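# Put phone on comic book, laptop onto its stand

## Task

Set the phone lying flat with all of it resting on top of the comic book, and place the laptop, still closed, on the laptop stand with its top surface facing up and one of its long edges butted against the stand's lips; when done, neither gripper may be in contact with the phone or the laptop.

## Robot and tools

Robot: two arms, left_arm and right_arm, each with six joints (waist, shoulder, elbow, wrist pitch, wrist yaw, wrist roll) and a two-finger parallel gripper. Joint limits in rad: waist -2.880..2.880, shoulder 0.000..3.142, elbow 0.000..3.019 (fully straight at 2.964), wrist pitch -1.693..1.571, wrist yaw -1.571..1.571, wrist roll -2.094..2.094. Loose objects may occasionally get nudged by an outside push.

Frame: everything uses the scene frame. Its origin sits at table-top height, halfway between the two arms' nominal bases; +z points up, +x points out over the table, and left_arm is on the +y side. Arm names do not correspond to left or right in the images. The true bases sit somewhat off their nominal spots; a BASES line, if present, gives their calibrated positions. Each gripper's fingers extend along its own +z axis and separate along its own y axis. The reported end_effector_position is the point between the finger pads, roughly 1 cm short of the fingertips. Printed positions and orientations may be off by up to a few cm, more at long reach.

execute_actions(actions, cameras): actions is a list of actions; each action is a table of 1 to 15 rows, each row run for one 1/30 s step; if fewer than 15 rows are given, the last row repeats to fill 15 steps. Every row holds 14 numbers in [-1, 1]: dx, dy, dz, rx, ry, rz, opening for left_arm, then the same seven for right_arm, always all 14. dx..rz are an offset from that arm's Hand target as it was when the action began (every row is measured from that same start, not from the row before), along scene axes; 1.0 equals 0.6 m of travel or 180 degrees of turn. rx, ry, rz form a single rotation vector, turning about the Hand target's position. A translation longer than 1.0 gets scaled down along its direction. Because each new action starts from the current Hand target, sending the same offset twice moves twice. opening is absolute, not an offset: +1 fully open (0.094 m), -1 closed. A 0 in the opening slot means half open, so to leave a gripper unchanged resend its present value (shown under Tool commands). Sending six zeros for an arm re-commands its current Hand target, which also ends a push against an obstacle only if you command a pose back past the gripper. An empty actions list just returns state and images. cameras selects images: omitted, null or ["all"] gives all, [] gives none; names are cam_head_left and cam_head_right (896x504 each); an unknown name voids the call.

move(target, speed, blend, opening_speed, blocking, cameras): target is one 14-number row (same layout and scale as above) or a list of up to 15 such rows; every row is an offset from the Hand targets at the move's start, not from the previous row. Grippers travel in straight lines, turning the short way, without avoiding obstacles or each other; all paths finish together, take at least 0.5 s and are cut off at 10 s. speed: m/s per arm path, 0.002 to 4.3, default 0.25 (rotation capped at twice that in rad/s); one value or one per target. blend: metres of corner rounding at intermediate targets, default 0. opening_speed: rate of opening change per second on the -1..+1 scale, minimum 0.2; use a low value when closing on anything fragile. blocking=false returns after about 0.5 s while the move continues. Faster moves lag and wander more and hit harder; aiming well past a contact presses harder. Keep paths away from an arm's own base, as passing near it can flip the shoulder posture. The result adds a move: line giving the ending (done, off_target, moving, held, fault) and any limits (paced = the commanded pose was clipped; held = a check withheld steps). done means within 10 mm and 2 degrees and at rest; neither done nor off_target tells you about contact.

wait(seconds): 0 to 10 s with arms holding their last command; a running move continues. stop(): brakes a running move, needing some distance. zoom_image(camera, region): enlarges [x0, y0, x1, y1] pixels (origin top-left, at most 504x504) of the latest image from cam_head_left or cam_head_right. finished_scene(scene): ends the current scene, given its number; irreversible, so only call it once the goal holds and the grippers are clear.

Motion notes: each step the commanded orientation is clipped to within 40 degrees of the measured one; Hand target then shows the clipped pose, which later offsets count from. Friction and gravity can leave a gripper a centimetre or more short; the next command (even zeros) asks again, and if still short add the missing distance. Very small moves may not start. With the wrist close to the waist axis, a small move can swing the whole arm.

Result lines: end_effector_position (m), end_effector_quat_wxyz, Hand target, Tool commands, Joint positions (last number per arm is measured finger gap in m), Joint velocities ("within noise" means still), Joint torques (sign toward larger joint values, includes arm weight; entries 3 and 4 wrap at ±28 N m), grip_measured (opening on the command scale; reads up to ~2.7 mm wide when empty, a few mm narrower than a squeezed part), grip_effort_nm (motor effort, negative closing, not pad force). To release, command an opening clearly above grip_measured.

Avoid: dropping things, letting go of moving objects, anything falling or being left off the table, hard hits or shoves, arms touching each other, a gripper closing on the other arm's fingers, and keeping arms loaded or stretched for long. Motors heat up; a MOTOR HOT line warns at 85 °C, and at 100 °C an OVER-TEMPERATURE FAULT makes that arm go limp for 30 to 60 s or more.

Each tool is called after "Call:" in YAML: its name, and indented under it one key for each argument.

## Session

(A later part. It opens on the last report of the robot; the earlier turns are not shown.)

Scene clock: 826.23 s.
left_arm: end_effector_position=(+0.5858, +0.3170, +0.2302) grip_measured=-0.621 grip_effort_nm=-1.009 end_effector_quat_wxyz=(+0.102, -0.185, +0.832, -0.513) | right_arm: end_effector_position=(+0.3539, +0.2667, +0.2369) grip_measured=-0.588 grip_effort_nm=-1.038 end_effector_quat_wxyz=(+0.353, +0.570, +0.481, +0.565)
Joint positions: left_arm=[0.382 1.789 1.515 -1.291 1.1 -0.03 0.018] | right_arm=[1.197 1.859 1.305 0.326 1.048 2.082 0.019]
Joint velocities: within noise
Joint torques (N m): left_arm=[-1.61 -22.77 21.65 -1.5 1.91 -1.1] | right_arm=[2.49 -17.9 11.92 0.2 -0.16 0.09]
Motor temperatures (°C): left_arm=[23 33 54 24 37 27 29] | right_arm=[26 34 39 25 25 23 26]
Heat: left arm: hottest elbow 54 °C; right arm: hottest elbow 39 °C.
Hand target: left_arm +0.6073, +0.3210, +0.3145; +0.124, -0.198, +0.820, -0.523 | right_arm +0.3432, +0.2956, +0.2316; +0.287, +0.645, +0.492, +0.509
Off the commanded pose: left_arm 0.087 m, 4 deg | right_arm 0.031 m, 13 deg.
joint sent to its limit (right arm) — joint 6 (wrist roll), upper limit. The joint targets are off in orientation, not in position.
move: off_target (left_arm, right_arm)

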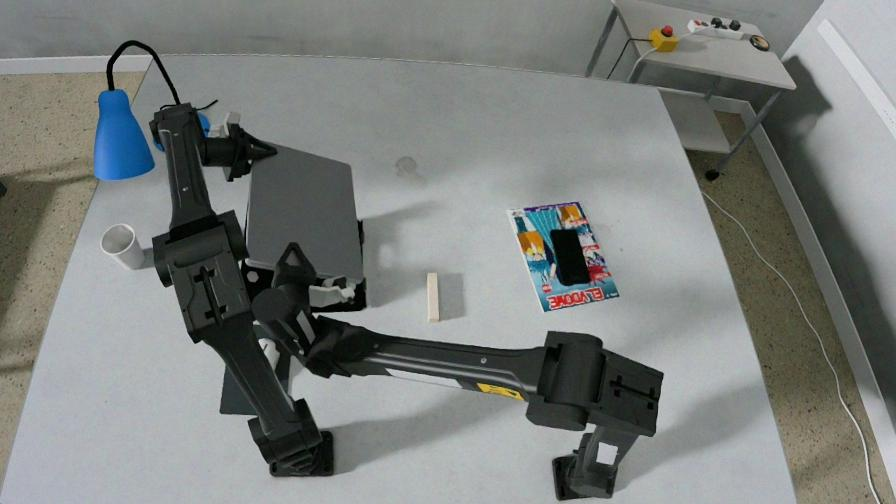

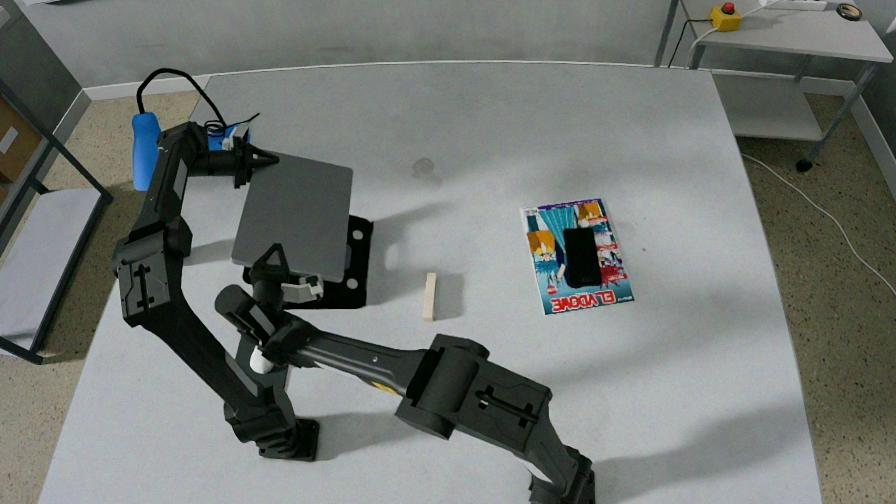

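Call:
move:
  target: [-0.035,0.03,-0.08,0,0,0.0,-0.78,-0.035,0.03,-0.13,0,0,0,-0.8]
  speed: 0.06

Call:
zoom_image:
  camera: "cam_head_left"
  region: [190, 120, 410, 340]

Call:
zoom_image:
  camera: "cam_head_right"
  region: [190, 120, 410, 340]

Scene clock: 831.63 s.
left_arm: end_effector_position=(+0.5849, +0.3268, +0.2157) grip_measured=-0.621 grip_effort_nm=-1.009 end_effector_quat_wxyz=(+0.110, -0.167, +0.836, -0.510) | right_arm: end_effector_position=(+0.3515, +0.2783, +0.2131) grip_measured=-0.611 grip_effort_nm=-1.018 end_effector_quat_wxyz=(+0.349, +0.575, +0.459, +0.580)
Joint positions: left_arm=[0.399 1.816 1.515 -1.305 1.098 0.055 0.018] | right_arm=[1.21 1.93 1.313 0.441 1.077 2.082 0.018]
Joint velocities: within noise
Joint torques (N m): left_arm=[-0.62 -25 15.54 -1.05 2.08 -0.98] | right_arm=[0.56 -22.18 7.79 0.76 0.08 0.09]
Motor temperatures (°C): left_arm=[23 33 55 24 37 27 29] | right_arm=[26 34 40 25 25 23 26]
Heat: left arm: hottest elbow 55 °C; right arm: hottest elbow 40 °C.
Hand target: left_arm +0.5893, +0.3334, +0.2783; +0.125, -0.197, +0.820, -0.523 (not the last commanded pose) | right_arm +0.3503, +0.2787, +0.2118; +0.351, +0.574, +0.464, +0.577 (not the last commanded pose)
Off the commanded pose: left_arm 0.052 m, 5 deg | right_arm 0.075 m, 14 deg.
joint sent to its limit (right arm) — joint 6 (wrist roll), upper limit.
move: held (right_arm; a check stopped the path), off_target (left_arm; braked when a check withheld steps of right_arm); limits=held
pose unreachable (right arm): on one or more control steps of this call, first in action 0 (counted from 0), this arm could not follow its commanded pose, so it was not sent that pose on those steps. It may still have moved: this result reports where it is.
cause: moving toward the commanded pose would bring a part of the arm too close to another arm (this arm's wrist (the part past joint 4) and the left arm's upper arm (the part past joint 2), along the way the arms are being sent, or toward where that arm still pushes).

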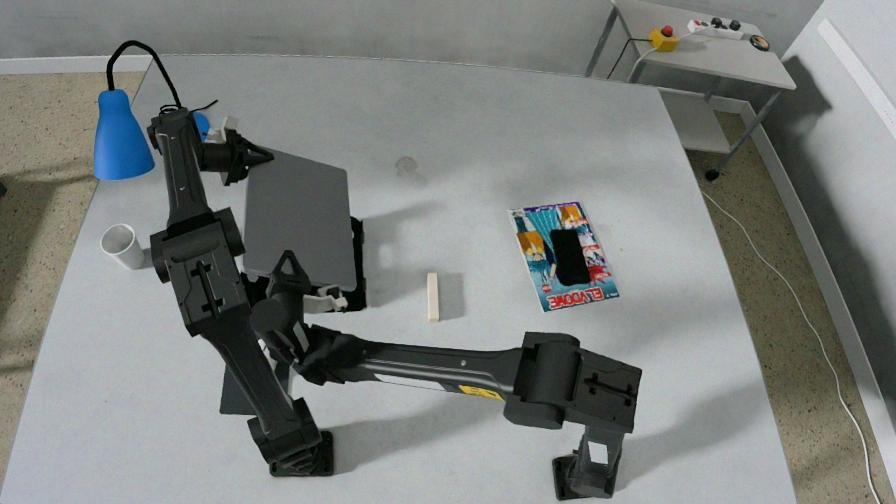

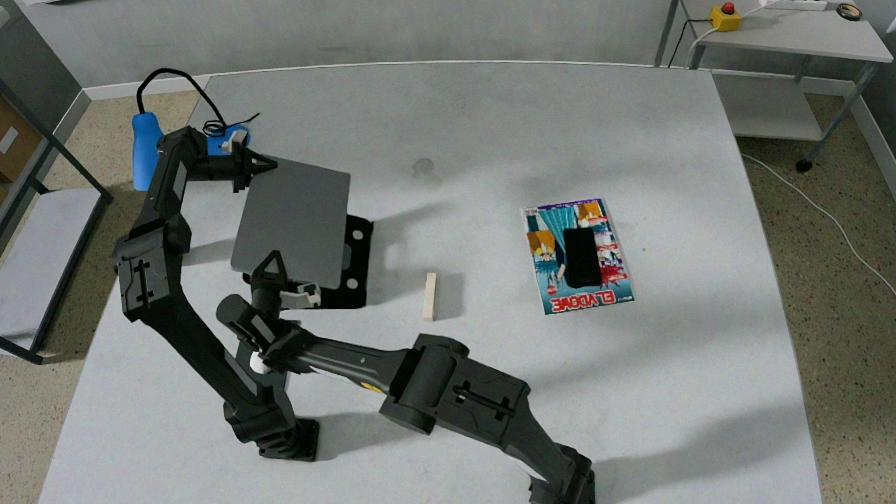

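Scaled by 2.291.

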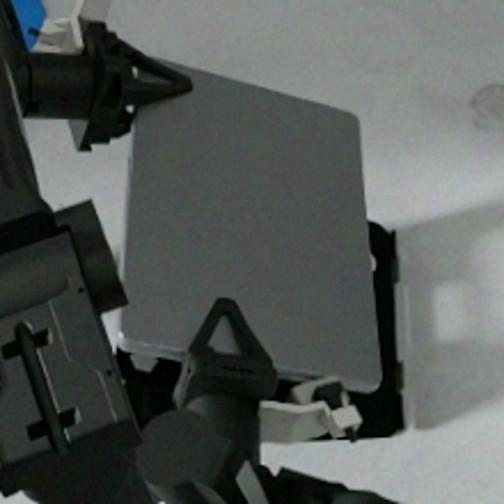

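Scaled by 2.291.

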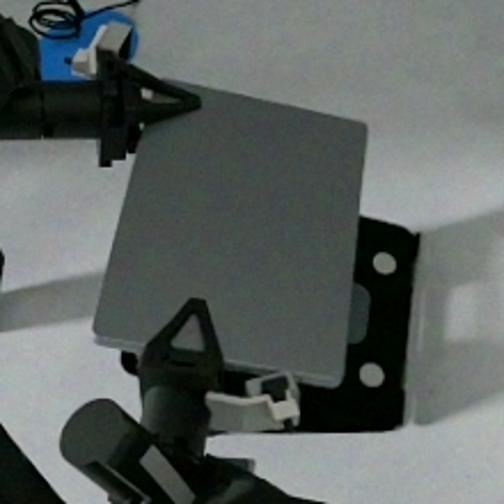

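Call:
move:
  target: [0.01,0.0,-0.07,0,0,0.0,-0.78,0.01,0.0,-0.1,0,0,0,-0.8]
  speed: 0.06

Call:
zoom_image:
  camera: "cam_head_left"
  region: [190, 120, 410, 340]

Call:
zoom_image:
  camera: "cam_head_right"
  region: [190, 120, 410, 340]

Scene clock: 835.87 s.
left_arm: end_effector_position=(+0.5926, +0.3306, +0.1875) grip_measured=-0.621 grip_effort_nm=-1.013 end_effector_quat_wxyz=(+0.114, -0.164, +0.836, -0.511) | right_arm: end_effector_position=(+0.3589, +0.2819, +0.1834) grip_measured=-0.633 grip_effort_nm=-1.033 end_effector_quat_wxyz=(+0.340, +0.578, +0.444, +0.594)
Joint positions: left_arm=[0.4 1.86 1.498 -1.239 1.101 0.06 0.018] | right_arm=[1.2 1.997 1.307 0.559 1.067 2.082 0.017]
Joint velocities: within noise
Joint torques (N m): left_arm=[-0.91 -24.41 12.52 -0.57 1.99 -1.04] | right_arm=[0.56 -19.78 5.71 0.94 0.06 0.06]
Motor temperatures (°C): left_arm=[23 33 54 24 38 27 29] | right_arm=[26 34 39 25 25 23 26]
Heat: left arm: hottest elbow 54 °C; right arm: hottest elbow 39 °C.
Hand target: left_arm +0.5953, +0.3334, +0.2364; +0.125, -0.197, +0.820, -0.523 | right_arm +0.3561, +0.2789, +0.1520; +0.350, +0.574, +0.464, +0.577
Off the commanded pose: left_arm 0.049 m, 5 deg | right_arm 0.032 m, 3 deg.
move: off_target (left_arm, right_arm)

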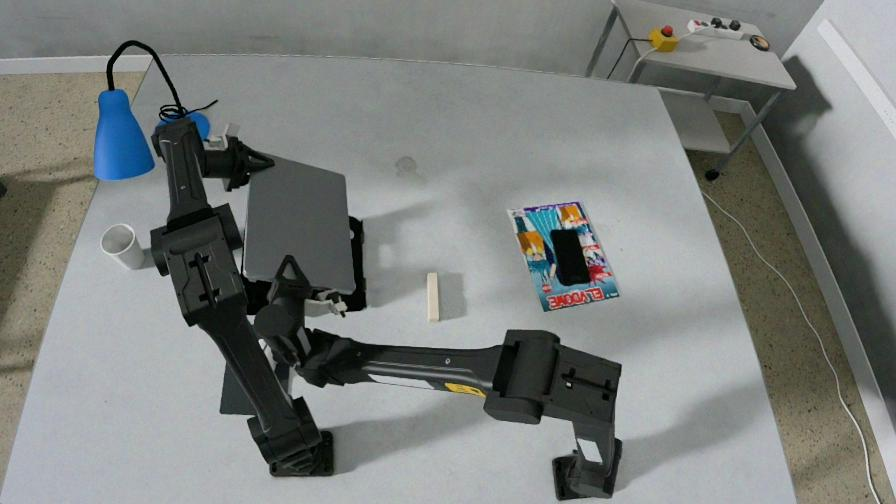

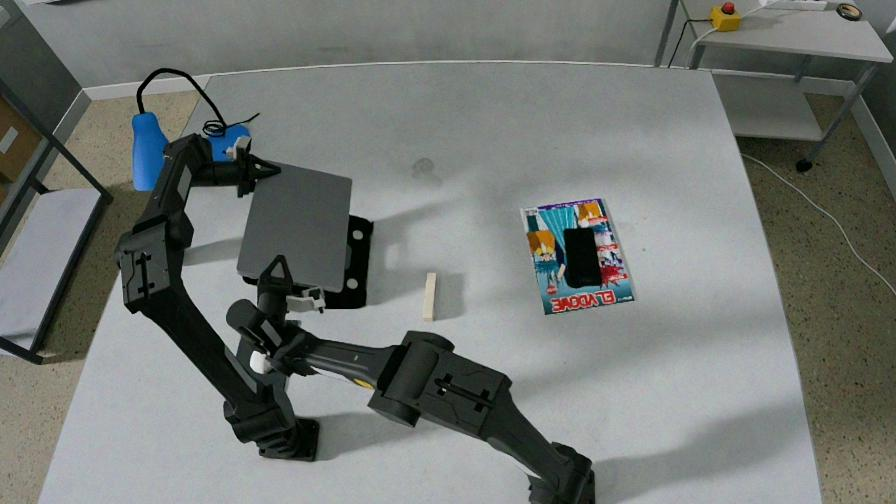

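Scaled by 2.291.

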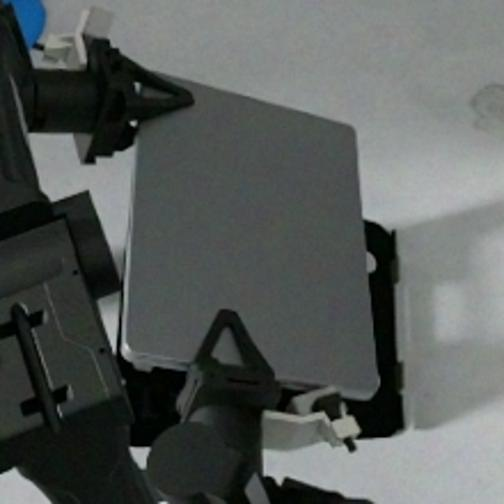

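Scaled by 2.291.

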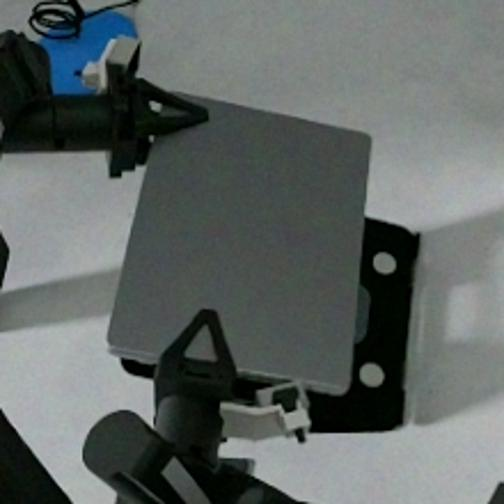

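Call:
move:
  target: [0.0,0.0,-0.09,0,0,0.0,-0.78,0.0,0.0,-0.08,0,0,0,-0.8]
  speed: 0.06

Call:
zoom_image:
  camera: "cam_head_left"
  region: [190, 120, 410, 340]

Call:
zoom_image:
  camera: "cam_head_right"
  region: [190, 120, 410, 340]

Scene clock: 841.27 s.
left_arm: end_effector_position=(+0.5937, +0.3309, +0.1523) grip_measured=-0.622 grip_effort_nm=-1.009 end_effector_quat_wxyz=(+0.122, -0.161, +0.835, -0.511) | right_arm: end_effector_position=(+0.3598, +0.2822, +0.1452) grip_measured=-0.641 grip_effort_nm=-1.033 end_effector_quat_wxyz=(+0.336, +0.579, +0.437, +0.600)
Joint positions: left_arm=[0.401 1.891 1.444 -1.132 1.106 0.053 0.018] | right_arm=[1.199 2.07 1.293 0.665 1.065 2.082 0.017]
Joint velocities: within noise
Joint torques (N m): left_arm=[-1.32 -22.71 10 0.31 1.72 -0.95] | right_arm=[0.67 -19.19 5.46 0.88 0.12 0.05]
Motor temperatures (°C): left_arm=[23 34 52 24 38 27 29] | right_arm=[26 35 39 25 25 23 27]
Heat: left arm: hottest elbow 52 °C; right arm: hottest elbow 39 °C.
Hand target: left_arm +0.5953, +0.3336, +0.1823; +0.125, -0.197, +0.820, -0.523 | right_arm +0.3562, +0.2789, +0.1041; +0.350, +0.574, +0.464, +0.577
Off the commanded pose: left_arm 0.030 m, 5 deg | right_arm 0.042 m, 4 deg.
move: off_target (left_arm, right_arm)

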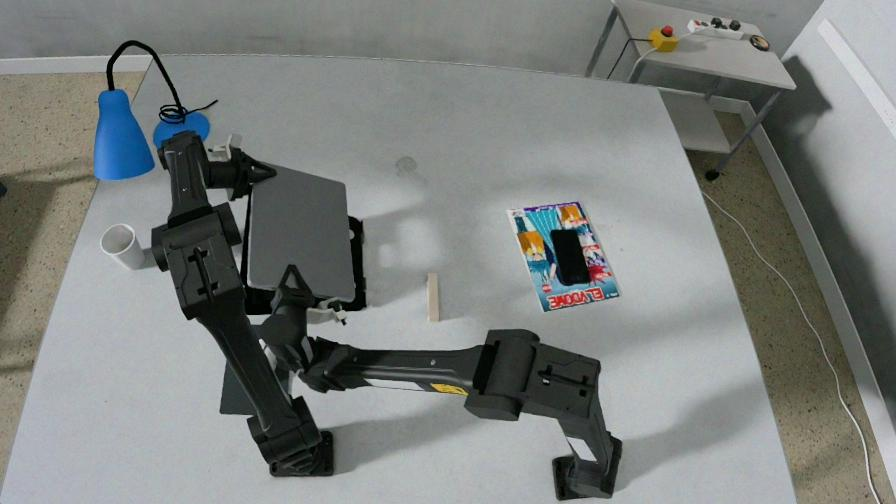

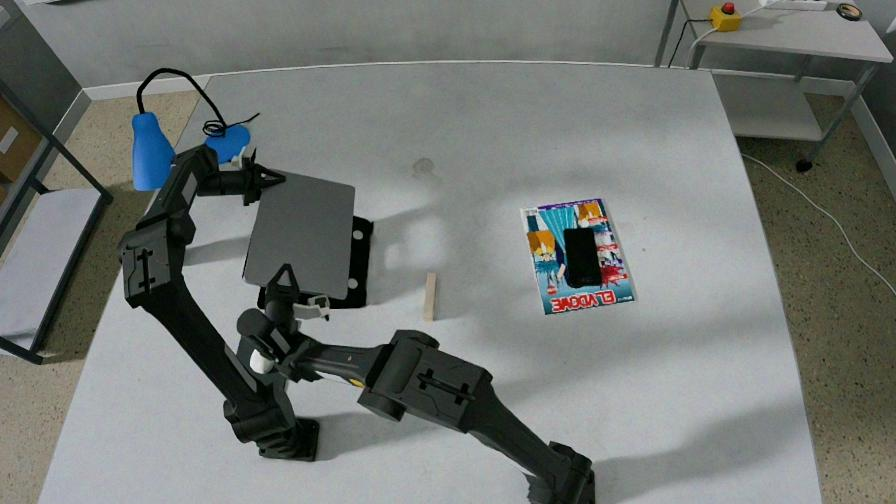

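Scaled by 2.291.

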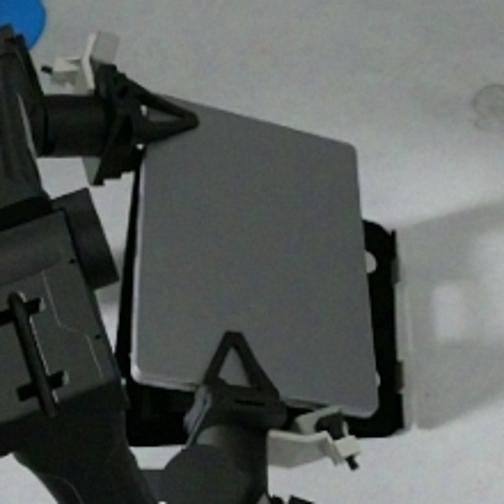

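Scaled by 2.291.

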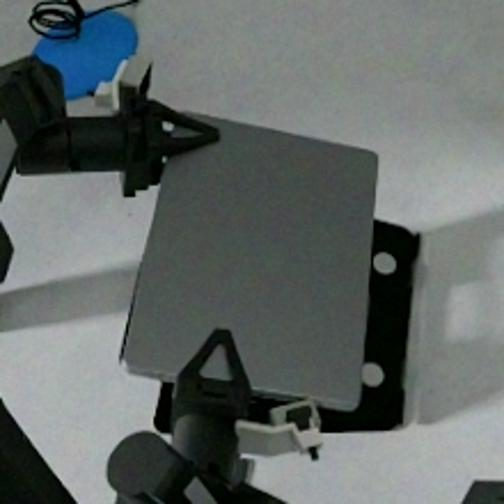

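Call:
move:
  target: [-0.02,-0.047,0.0,0,0,0.0,-0.78,-0.02,-0.047,0.02,0,0,0,-0.8]
  speed: 0.06

Call:
zoom_image:
  camera: "cam_head_left"
  region: [190, 120, 410, 340]

Call:
zoom_image:
  camera: "cam_head_right"
  region: [190, 120, 410, 340]

Scene clock: 848.03 s.
left_arm: end_effector_position=(+0.5847, +0.3176, +0.1515) grip_measured=-0.625 grip_effort_nm=-1.009 end_effector_quat_wxyz=(+0.133, -0.165, +0.836, -0.506) | right_arm: end_effector_position=(+0.3525, +0.2638, +0.1410) grip_measured=-0.641 grip_effort_nm=-1.033 end_effector_quat_wxyz=(+0.333, +0.577, +0.441, +0.601)
Joint positions: left_arm=[0.384 1.836 1.359 -1.017 1.1 -0.023 0.018] | right_arm=[1.198 2.038 1.219 0.706 1.054 2.082 0.017]
Joint velocities: within noise
Joint torques (N m): left_arm=[-3.02 -22.48 9.36 0.29 1.82 -0.98] | right_arm=[0.91 -21.77 3.54 0.47 0.55 0.05]
Motor temperatures (°C): left_arm=[23 34 49 24 38 27 29] | right_arm=[26 34 38 25 25 23 27]
Heat: left arm: hottest elbow 49 °C; right arm: hottest elbow 38 °C.
Hand target: left_arm +0.5833, +0.3053, +0.1823; +0.125, -0.197, +0.820, -0.523 | right_arm +0.3442, +0.2506, +0.1160; +0.350, +0.574, +0.464, +0.577
Off the commanded pose: left_arm 0.033 m, 5 deg | right_arm 0.029 m, 4 deg.
move: off_target (left_arm, right_arm)

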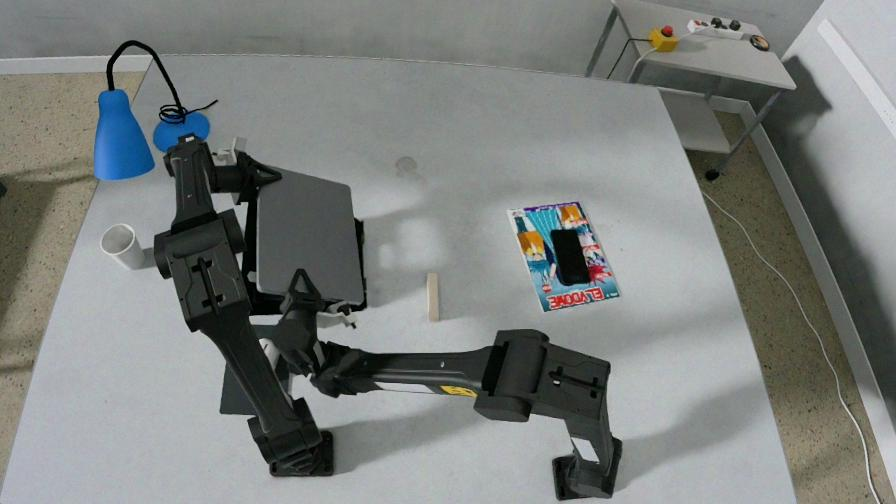

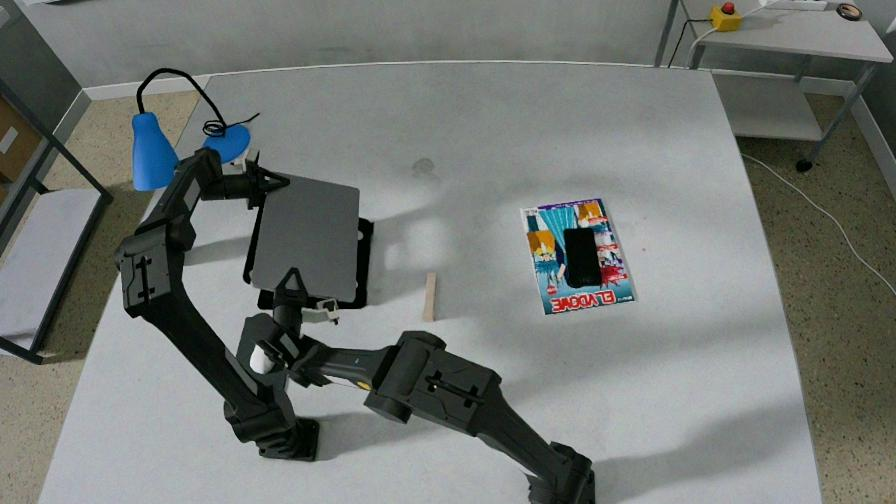

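Scaled by 2.291.

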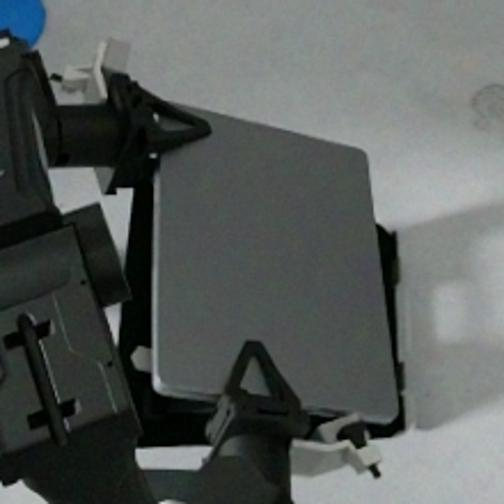

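Scaled by 2.291.

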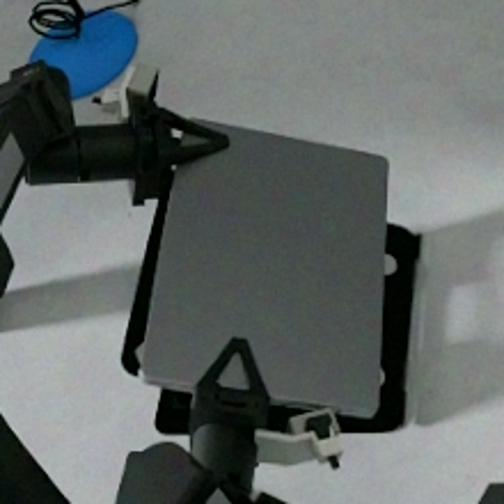

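Call:
move:
  target: [-0.04,-0.035,-0.02,0,0,-0.01,-0.78,-0.04,-0.01,-0.03,0,0,-0.01,-0.8]
  speed: 0.06

Call:
zoom_image:
  camera: "cam_head_left"
  region: [190, 120, 410, 340]

Call:
zoom_image:
  camera: "cam_head_right"
  region: [190, 120, 410, 340]

Scene clock: 855.00 s.
left_arm: end_effector_position=(+0.5649, +0.3064, +0.1509) grip_measured=-0.625 grip_effort_nm=-1.009 end_effector_quat_wxyz=(+0.140, -0.156, +0.837, -0.505) | right_arm: end_effector_position=(+0.3333, +0.2545, +0.1347) grip_measured=-0.643 grip_effort_nm=-1.038 end_effector_quat_wxyz=(+0.342, +0.583, +0.426, +0.601)
Joint positions: left_arm=[0.38 1.78 1.276 -0.972 1.1 -0.019 0.018] | right_arm=[1.228 2.038 1.182 0.757 1.118 2.082 0.017]
Joint velocities: within noise
Joint torques (N m): left_arm=[-2.96 -20.84 7.92 0.09 1.76 -0.89] | right_arm=[1.49 -19.55 3.54 0.61 0.77 0.09]
Motor temperatures (°C): left_arm=[23 34 47 24 38 27 29] | right_arm=[26 34 37 25 25 23 27]
Heat: left arm: hottest elbow 47 °C; right arm: hottest elbow 37 °C.
Hand target: left_arm +0.5593, +0.2844, +0.1704; +0.117, -0.184, +0.823, -0.525 | right_arm +0.3203, +0.2446, +0.0979; +0.359, +0.581, +0.455, +0.571
Off the commanded pose: left_arm 0.030 m, 5 deg | right_arm 0.040 m, 5 deg.
joint sent to its limit (right arm) — joint 6 (wrist roll), upper limit. The joint targets still meet the commanded pose.
move: off_target (left_arm, right_arm)

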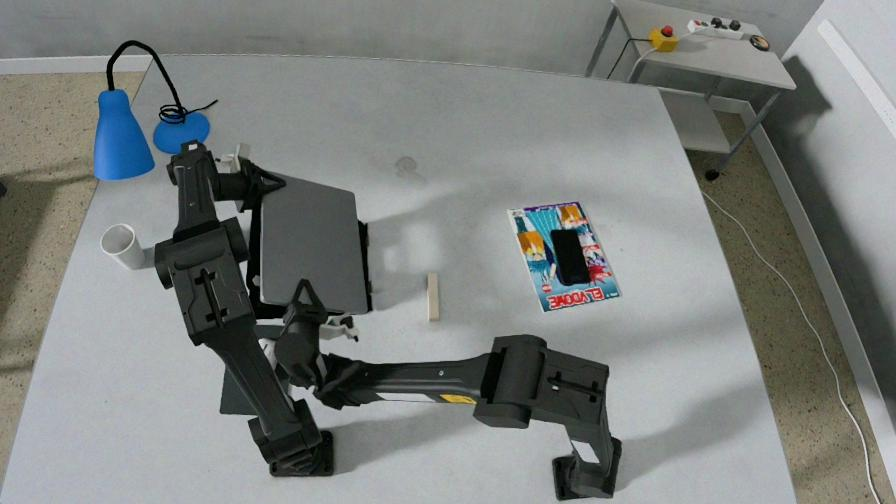

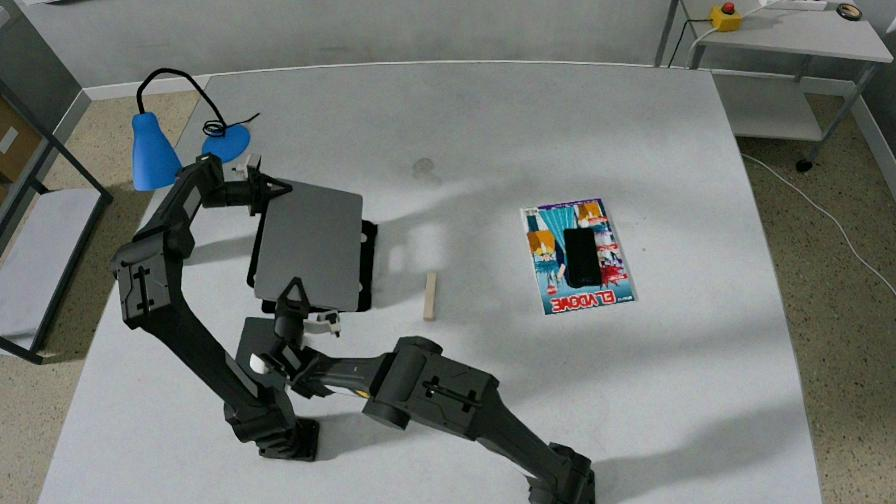

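Scaled by 2.291.

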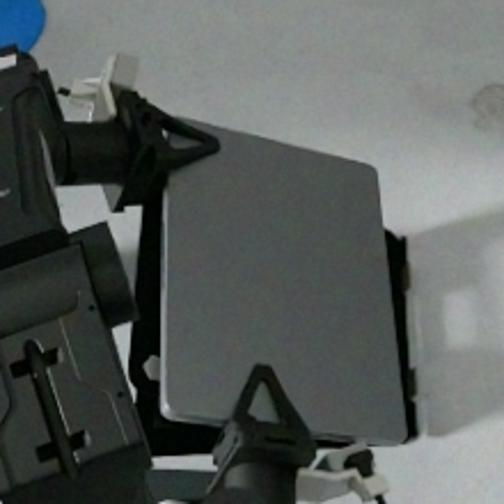

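Scaled by 2.291.

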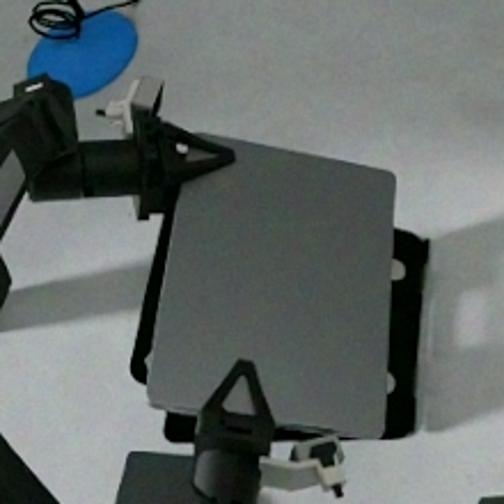

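Call:
move:
  target:
    - [0,0,0,0,0,0,-0.78,0,0,0,0,0,0,-0.8]
    - [0,0,0,0,0,0,-0.78,0.01,0,0.03,0,0,0,-0.2]
  speed: 0.05
  opening_speed: 0.4

Call:
zoom_image:
  camera: "cam_head_left"
  region: [190, 120, 410, 340]

Call:
zoom_image:
  camera: "cam_head_right"
  region: [190, 120, 410, 340]

Scene clock: 867.73 s.
left_arm: end_effector_position=(+0.5642, +0.3059, +0.1510) grip_measured=-0.625 grip_effort_nm=-1.009 end_effector_quat_wxyz=(+0.152, -0.139, +0.842, -0.499) | right_arm: end_effector_position=(+0.3304, +0.2473, +0.1242) grip_measured=-0.202 grip_effort_nm=0.061 end_effector_quat_wxyz=(+0.357, +0.579, +0.447, +0.581)
Joint positions: left_arm=[0.378 1.775 1.27 -0.964 1.094 0.018 0.018] | right_arm=[1.229 2.03 1.162 0.703 1.123 2.082 0.037]
Joint velocities: within noise
Joint torques (N m): left_arm=[-3.84 -20.72 8.68 -0.69 1.94 -1.18] | right_arm=[0.79 -21.3 5.42 0.91 0.31 0.09]
Motor temperatures (°C): left_arm=[23 34 44 24 38 27 30] | right_arm=[26 35 36 25 26 23 27]
Heat: left arm: hottest elbow 44 °C; right arm: hottest elbow 36 °C.
Hand target: left_arm +0.5593, +0.2843, +0.1703; +0.117, -0.184, +0.823, -0.525 | right_arm +0.3262, +0.2446, +0.1159; +0.359, +0.581, +0.455, +0.571
Off the commanded pose: left_arm 0.029 m, 8 deg | right_arm 0.010 m, 1 deg.
joint sent to its limit (right arm) — joint 6 (wrist roll), upper limit. The joint targets still meet the commanded pose.
move: off_target (left_arm); target 2's new opening was sent with right_arm's hand 0.024 m and 5 deg from that target

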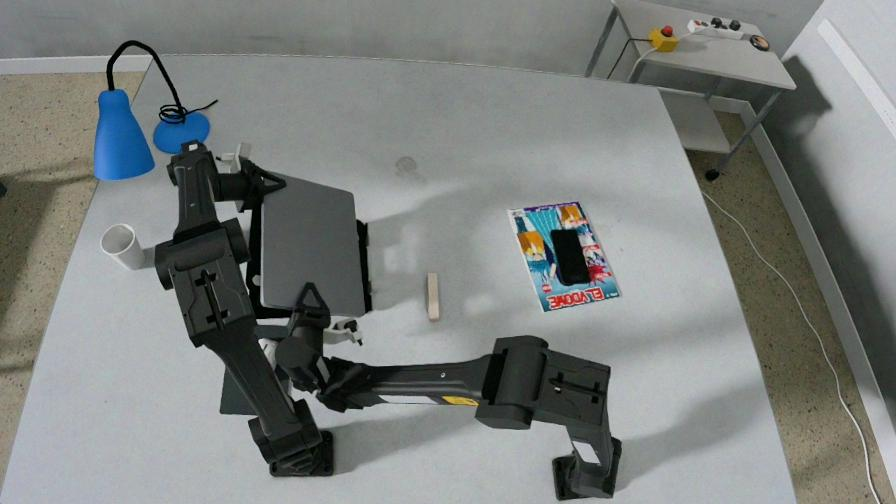

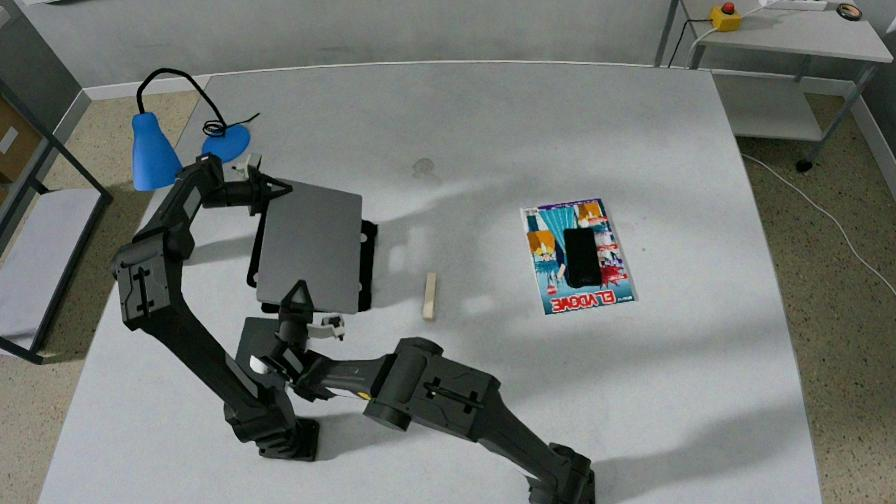

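Scaled by 2.291.

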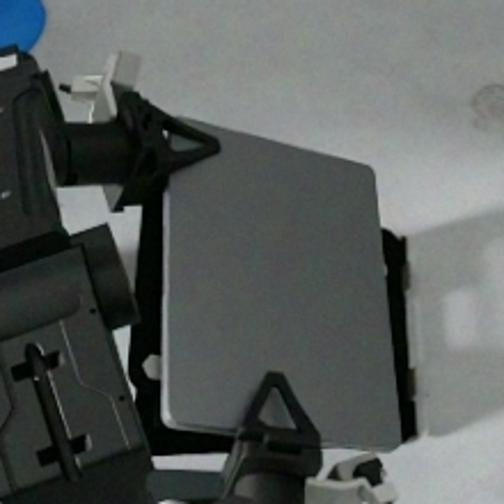

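Scaled by 2.291.

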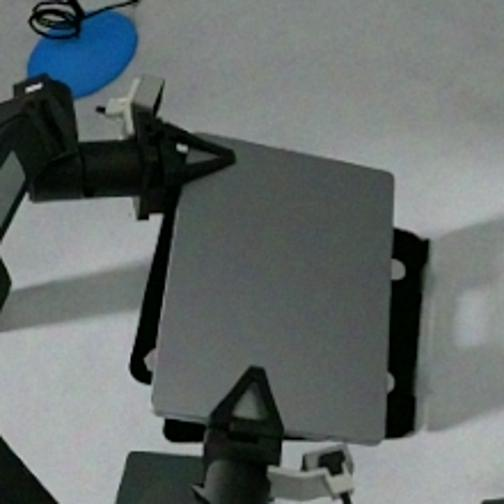

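Call:
move:
  target:
    - [0,0,0.01,0,0,0,-0.78,-0.02,-0.005,0,0,0,0,0.1]
    - [0,0,0.01,0,0,0,-0.78,-0.11,-0.06,0,0,0,0,0.1]
  speed: 0.08

Call:
zoom_image:
  camera: "cam_head_left"
  region: [190, 120, 410, 340]

Call:
zoom_image:
  camera: "cam_head_right"
  region: [190, 120, 410, 340]

Scene clock: 875.13 s.
left_arm: end_effector_position=(+0.5642, +0.3057, +0.1513) grip_measured=-0.625 grip_effort_nm=-1.009 end_effector_quat_wxyz=(+0.157, -0.130, +0.844, -0.496) | right_arm: end_effector_position=(+0.3274, +0.2441, +0.1211) grip_measured=+0.098 grip_effort_nm=0.061 end_effector_quat_wxyz=(+0.362, +0.580, +0.447, +0.577)
Joint positions: left_arm=[0.378 1.773 1.27 -0.964 1.092 0.038 0.018] | right_arm=[1.233 2.03 1.154 0.703 1.136 2.082 0.052]
Joint velocities: within noise
Joint torques (N m): left_arm=[-3.84 -20.25 9.69 -1.13 2.06 -1.32] | right_arm=[0.44 -21.48 6.56 1.18 0.07 0.09]
Motor temperatures (°C): left_arm=[23 33 42 24 39 27 30] | right_arm=[26 36 35 25 25 23 26]
Heat: left arm: hottest elbow 42 °C; right arm: hottest shoulder 36 °C.
Hand target: left_arm +0.5593, +0.2843, +0.1763; +0.117, -0.184, +0.823, -0.525 | right_arm +0.3287, +0.2451, +0.1227; +0.361, +0.580, +0.446, +0.578 (not the last commanded pose)
Off the commanded pose: left_arm 0.033 m, 9 deg | right_arm 0.076 m, 1 deg.
joint sent to its limit (right arm) — joint 6 (wrist roll), upper limit.
move: held (right_arm; a check stopped the path), off_target (left_arm); path passed 1 of 2 targets; limits=held
pose unreachable (right arm): on one or more control steps of this call, first in action 0 (counted from 0), this arm could not follow its commanded pose, so it was not sent that pose on those steps. It may still have moved: this result reports where it is.
cause: moving toward the commanded pose would bring a part of the arm too close to another arm (this arm's wrist (the part past joint 5) and the left arm's upper arm (the part past joint 2), along the way the arms are being sent, or toward where that arm still pushes).

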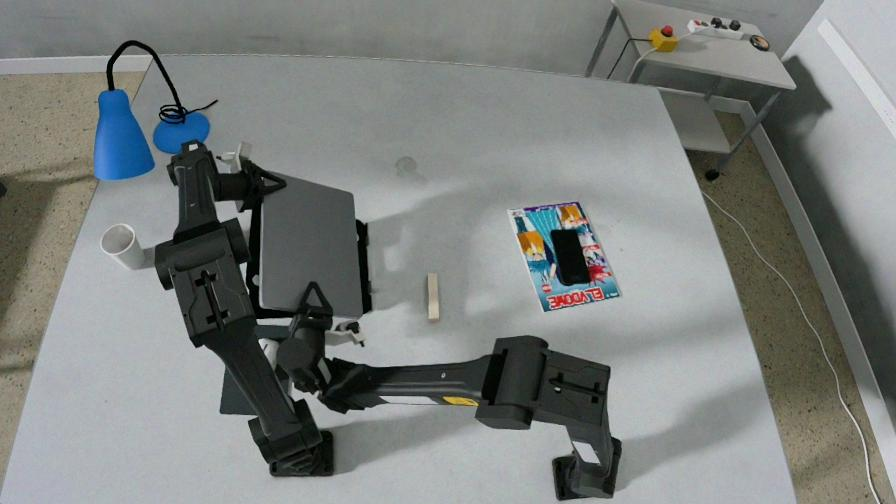

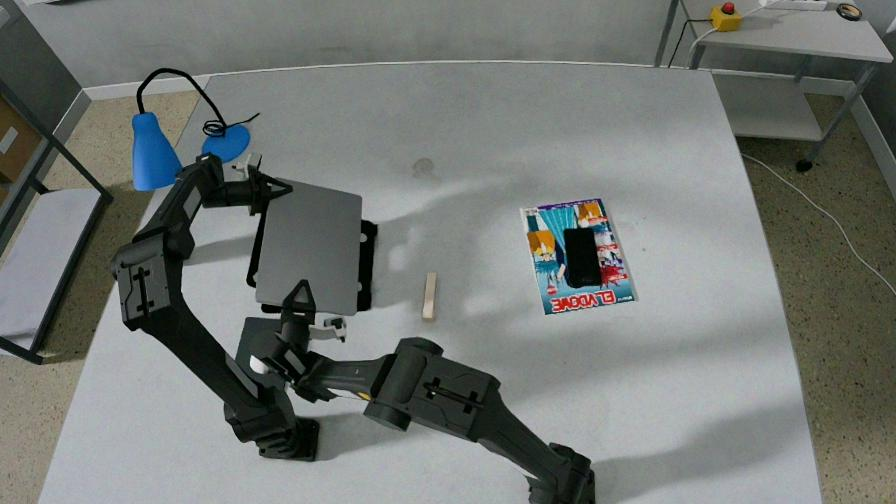

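Scaled by 2.291.

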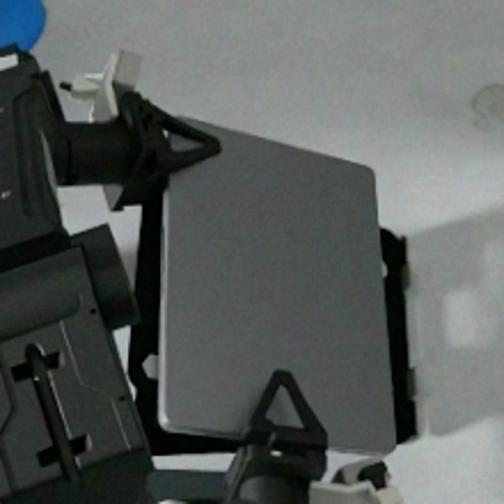

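Scaled by 2.291.

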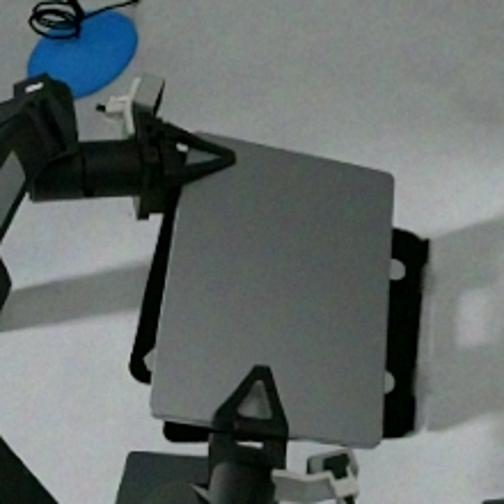

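Call:
move:
  target:
    - [0,0,0.0,0,0,0,-0.78,-0.005,-0.1,-0.035,0,0,0,0.1]
    - [0,0,0.0,0,0,0,-0.78,-0.05,-0.25,-0.06,0,0,0,0.1]
    - [0,0,0.0,0,0,0,-0.78,-0.15,-0.45,0.05,0,0,0,0.1]
  speed: 0.1

Call:
zoom_image:
  camera: "cam_head_left"
  region: [190, 120, 410, 340]

Call:
zoom_image:
  camera: "cam_head_right"
  region: [190, 120, 410, 340]

Scene clock: 883.07 s.
left_arm: end_effector_position=(+0.5632, +0.3050, +0.1512) grip_measured=-0.622 grip_effort_nm=-1.004 end_effector_quat_wxyz=(+0.159, -0.124, +0.845, -0.495) | right_arm: end_effector_position=(+0.2442, -0.0237, +0.1523) grip_measured=+0.099 grip_effort_nm=0.056 end_effector_quat_wxyz=(+0.364, +0.582, +0.442, +0.577)
Joint positions: left_arm=[0.377 1.773 1.27 -0.971 1.09 0.055 0.018] | right_arm=[1.206 1.441 0.349 0.934 1.12 2.073 0.052]
Joint velocities: within noise
Joint torques (N m): left_arm=[-3.72 -20.13 9.72 -1.2 2.16 -1.46] | right_arm=[1.44 -10.52 3.96 0.75 0.2 0.11]
Motor temperatures (°C): left_arm=[23 32 41 24 40 28 30] | right_arm=[26 37 35 25 25 23 26]
Heat: left arm: hottest elbow 41 °C; right arm: hottest shoulder 37 °C.
Hand target: left_arm +0.5593, +0.2843, +0.1763; +0.117, -0.184, +0.823, -0.525 | right_arm +0.2388, -0.0249, +0.1527; +0.361, +0.580, +0.446, +0.578
Off the commanded pose: left_arm 0.033 m, 9 deg | right_arm 0.006 m, 1 deg.
move: off_target (left_arm)

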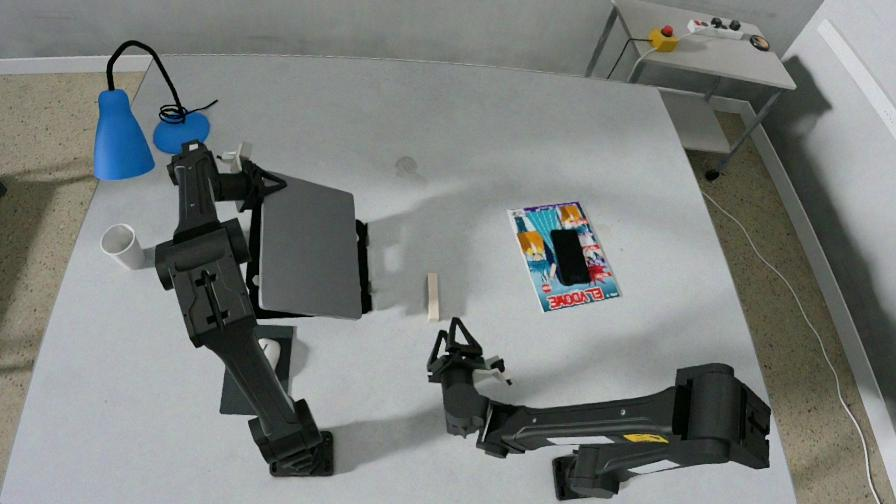

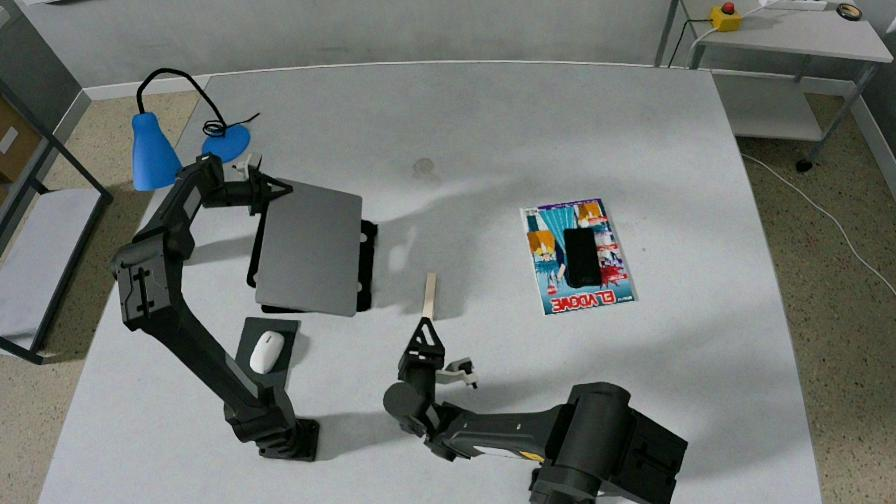

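Scaled by 2.291.

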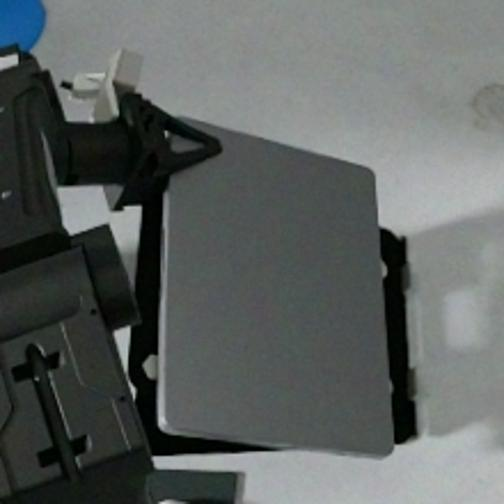

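Scaled by 2.291.

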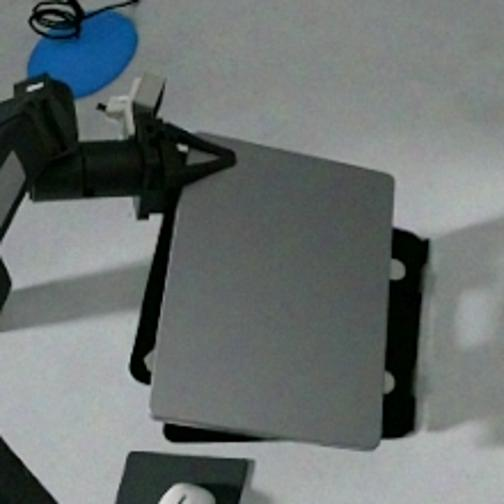

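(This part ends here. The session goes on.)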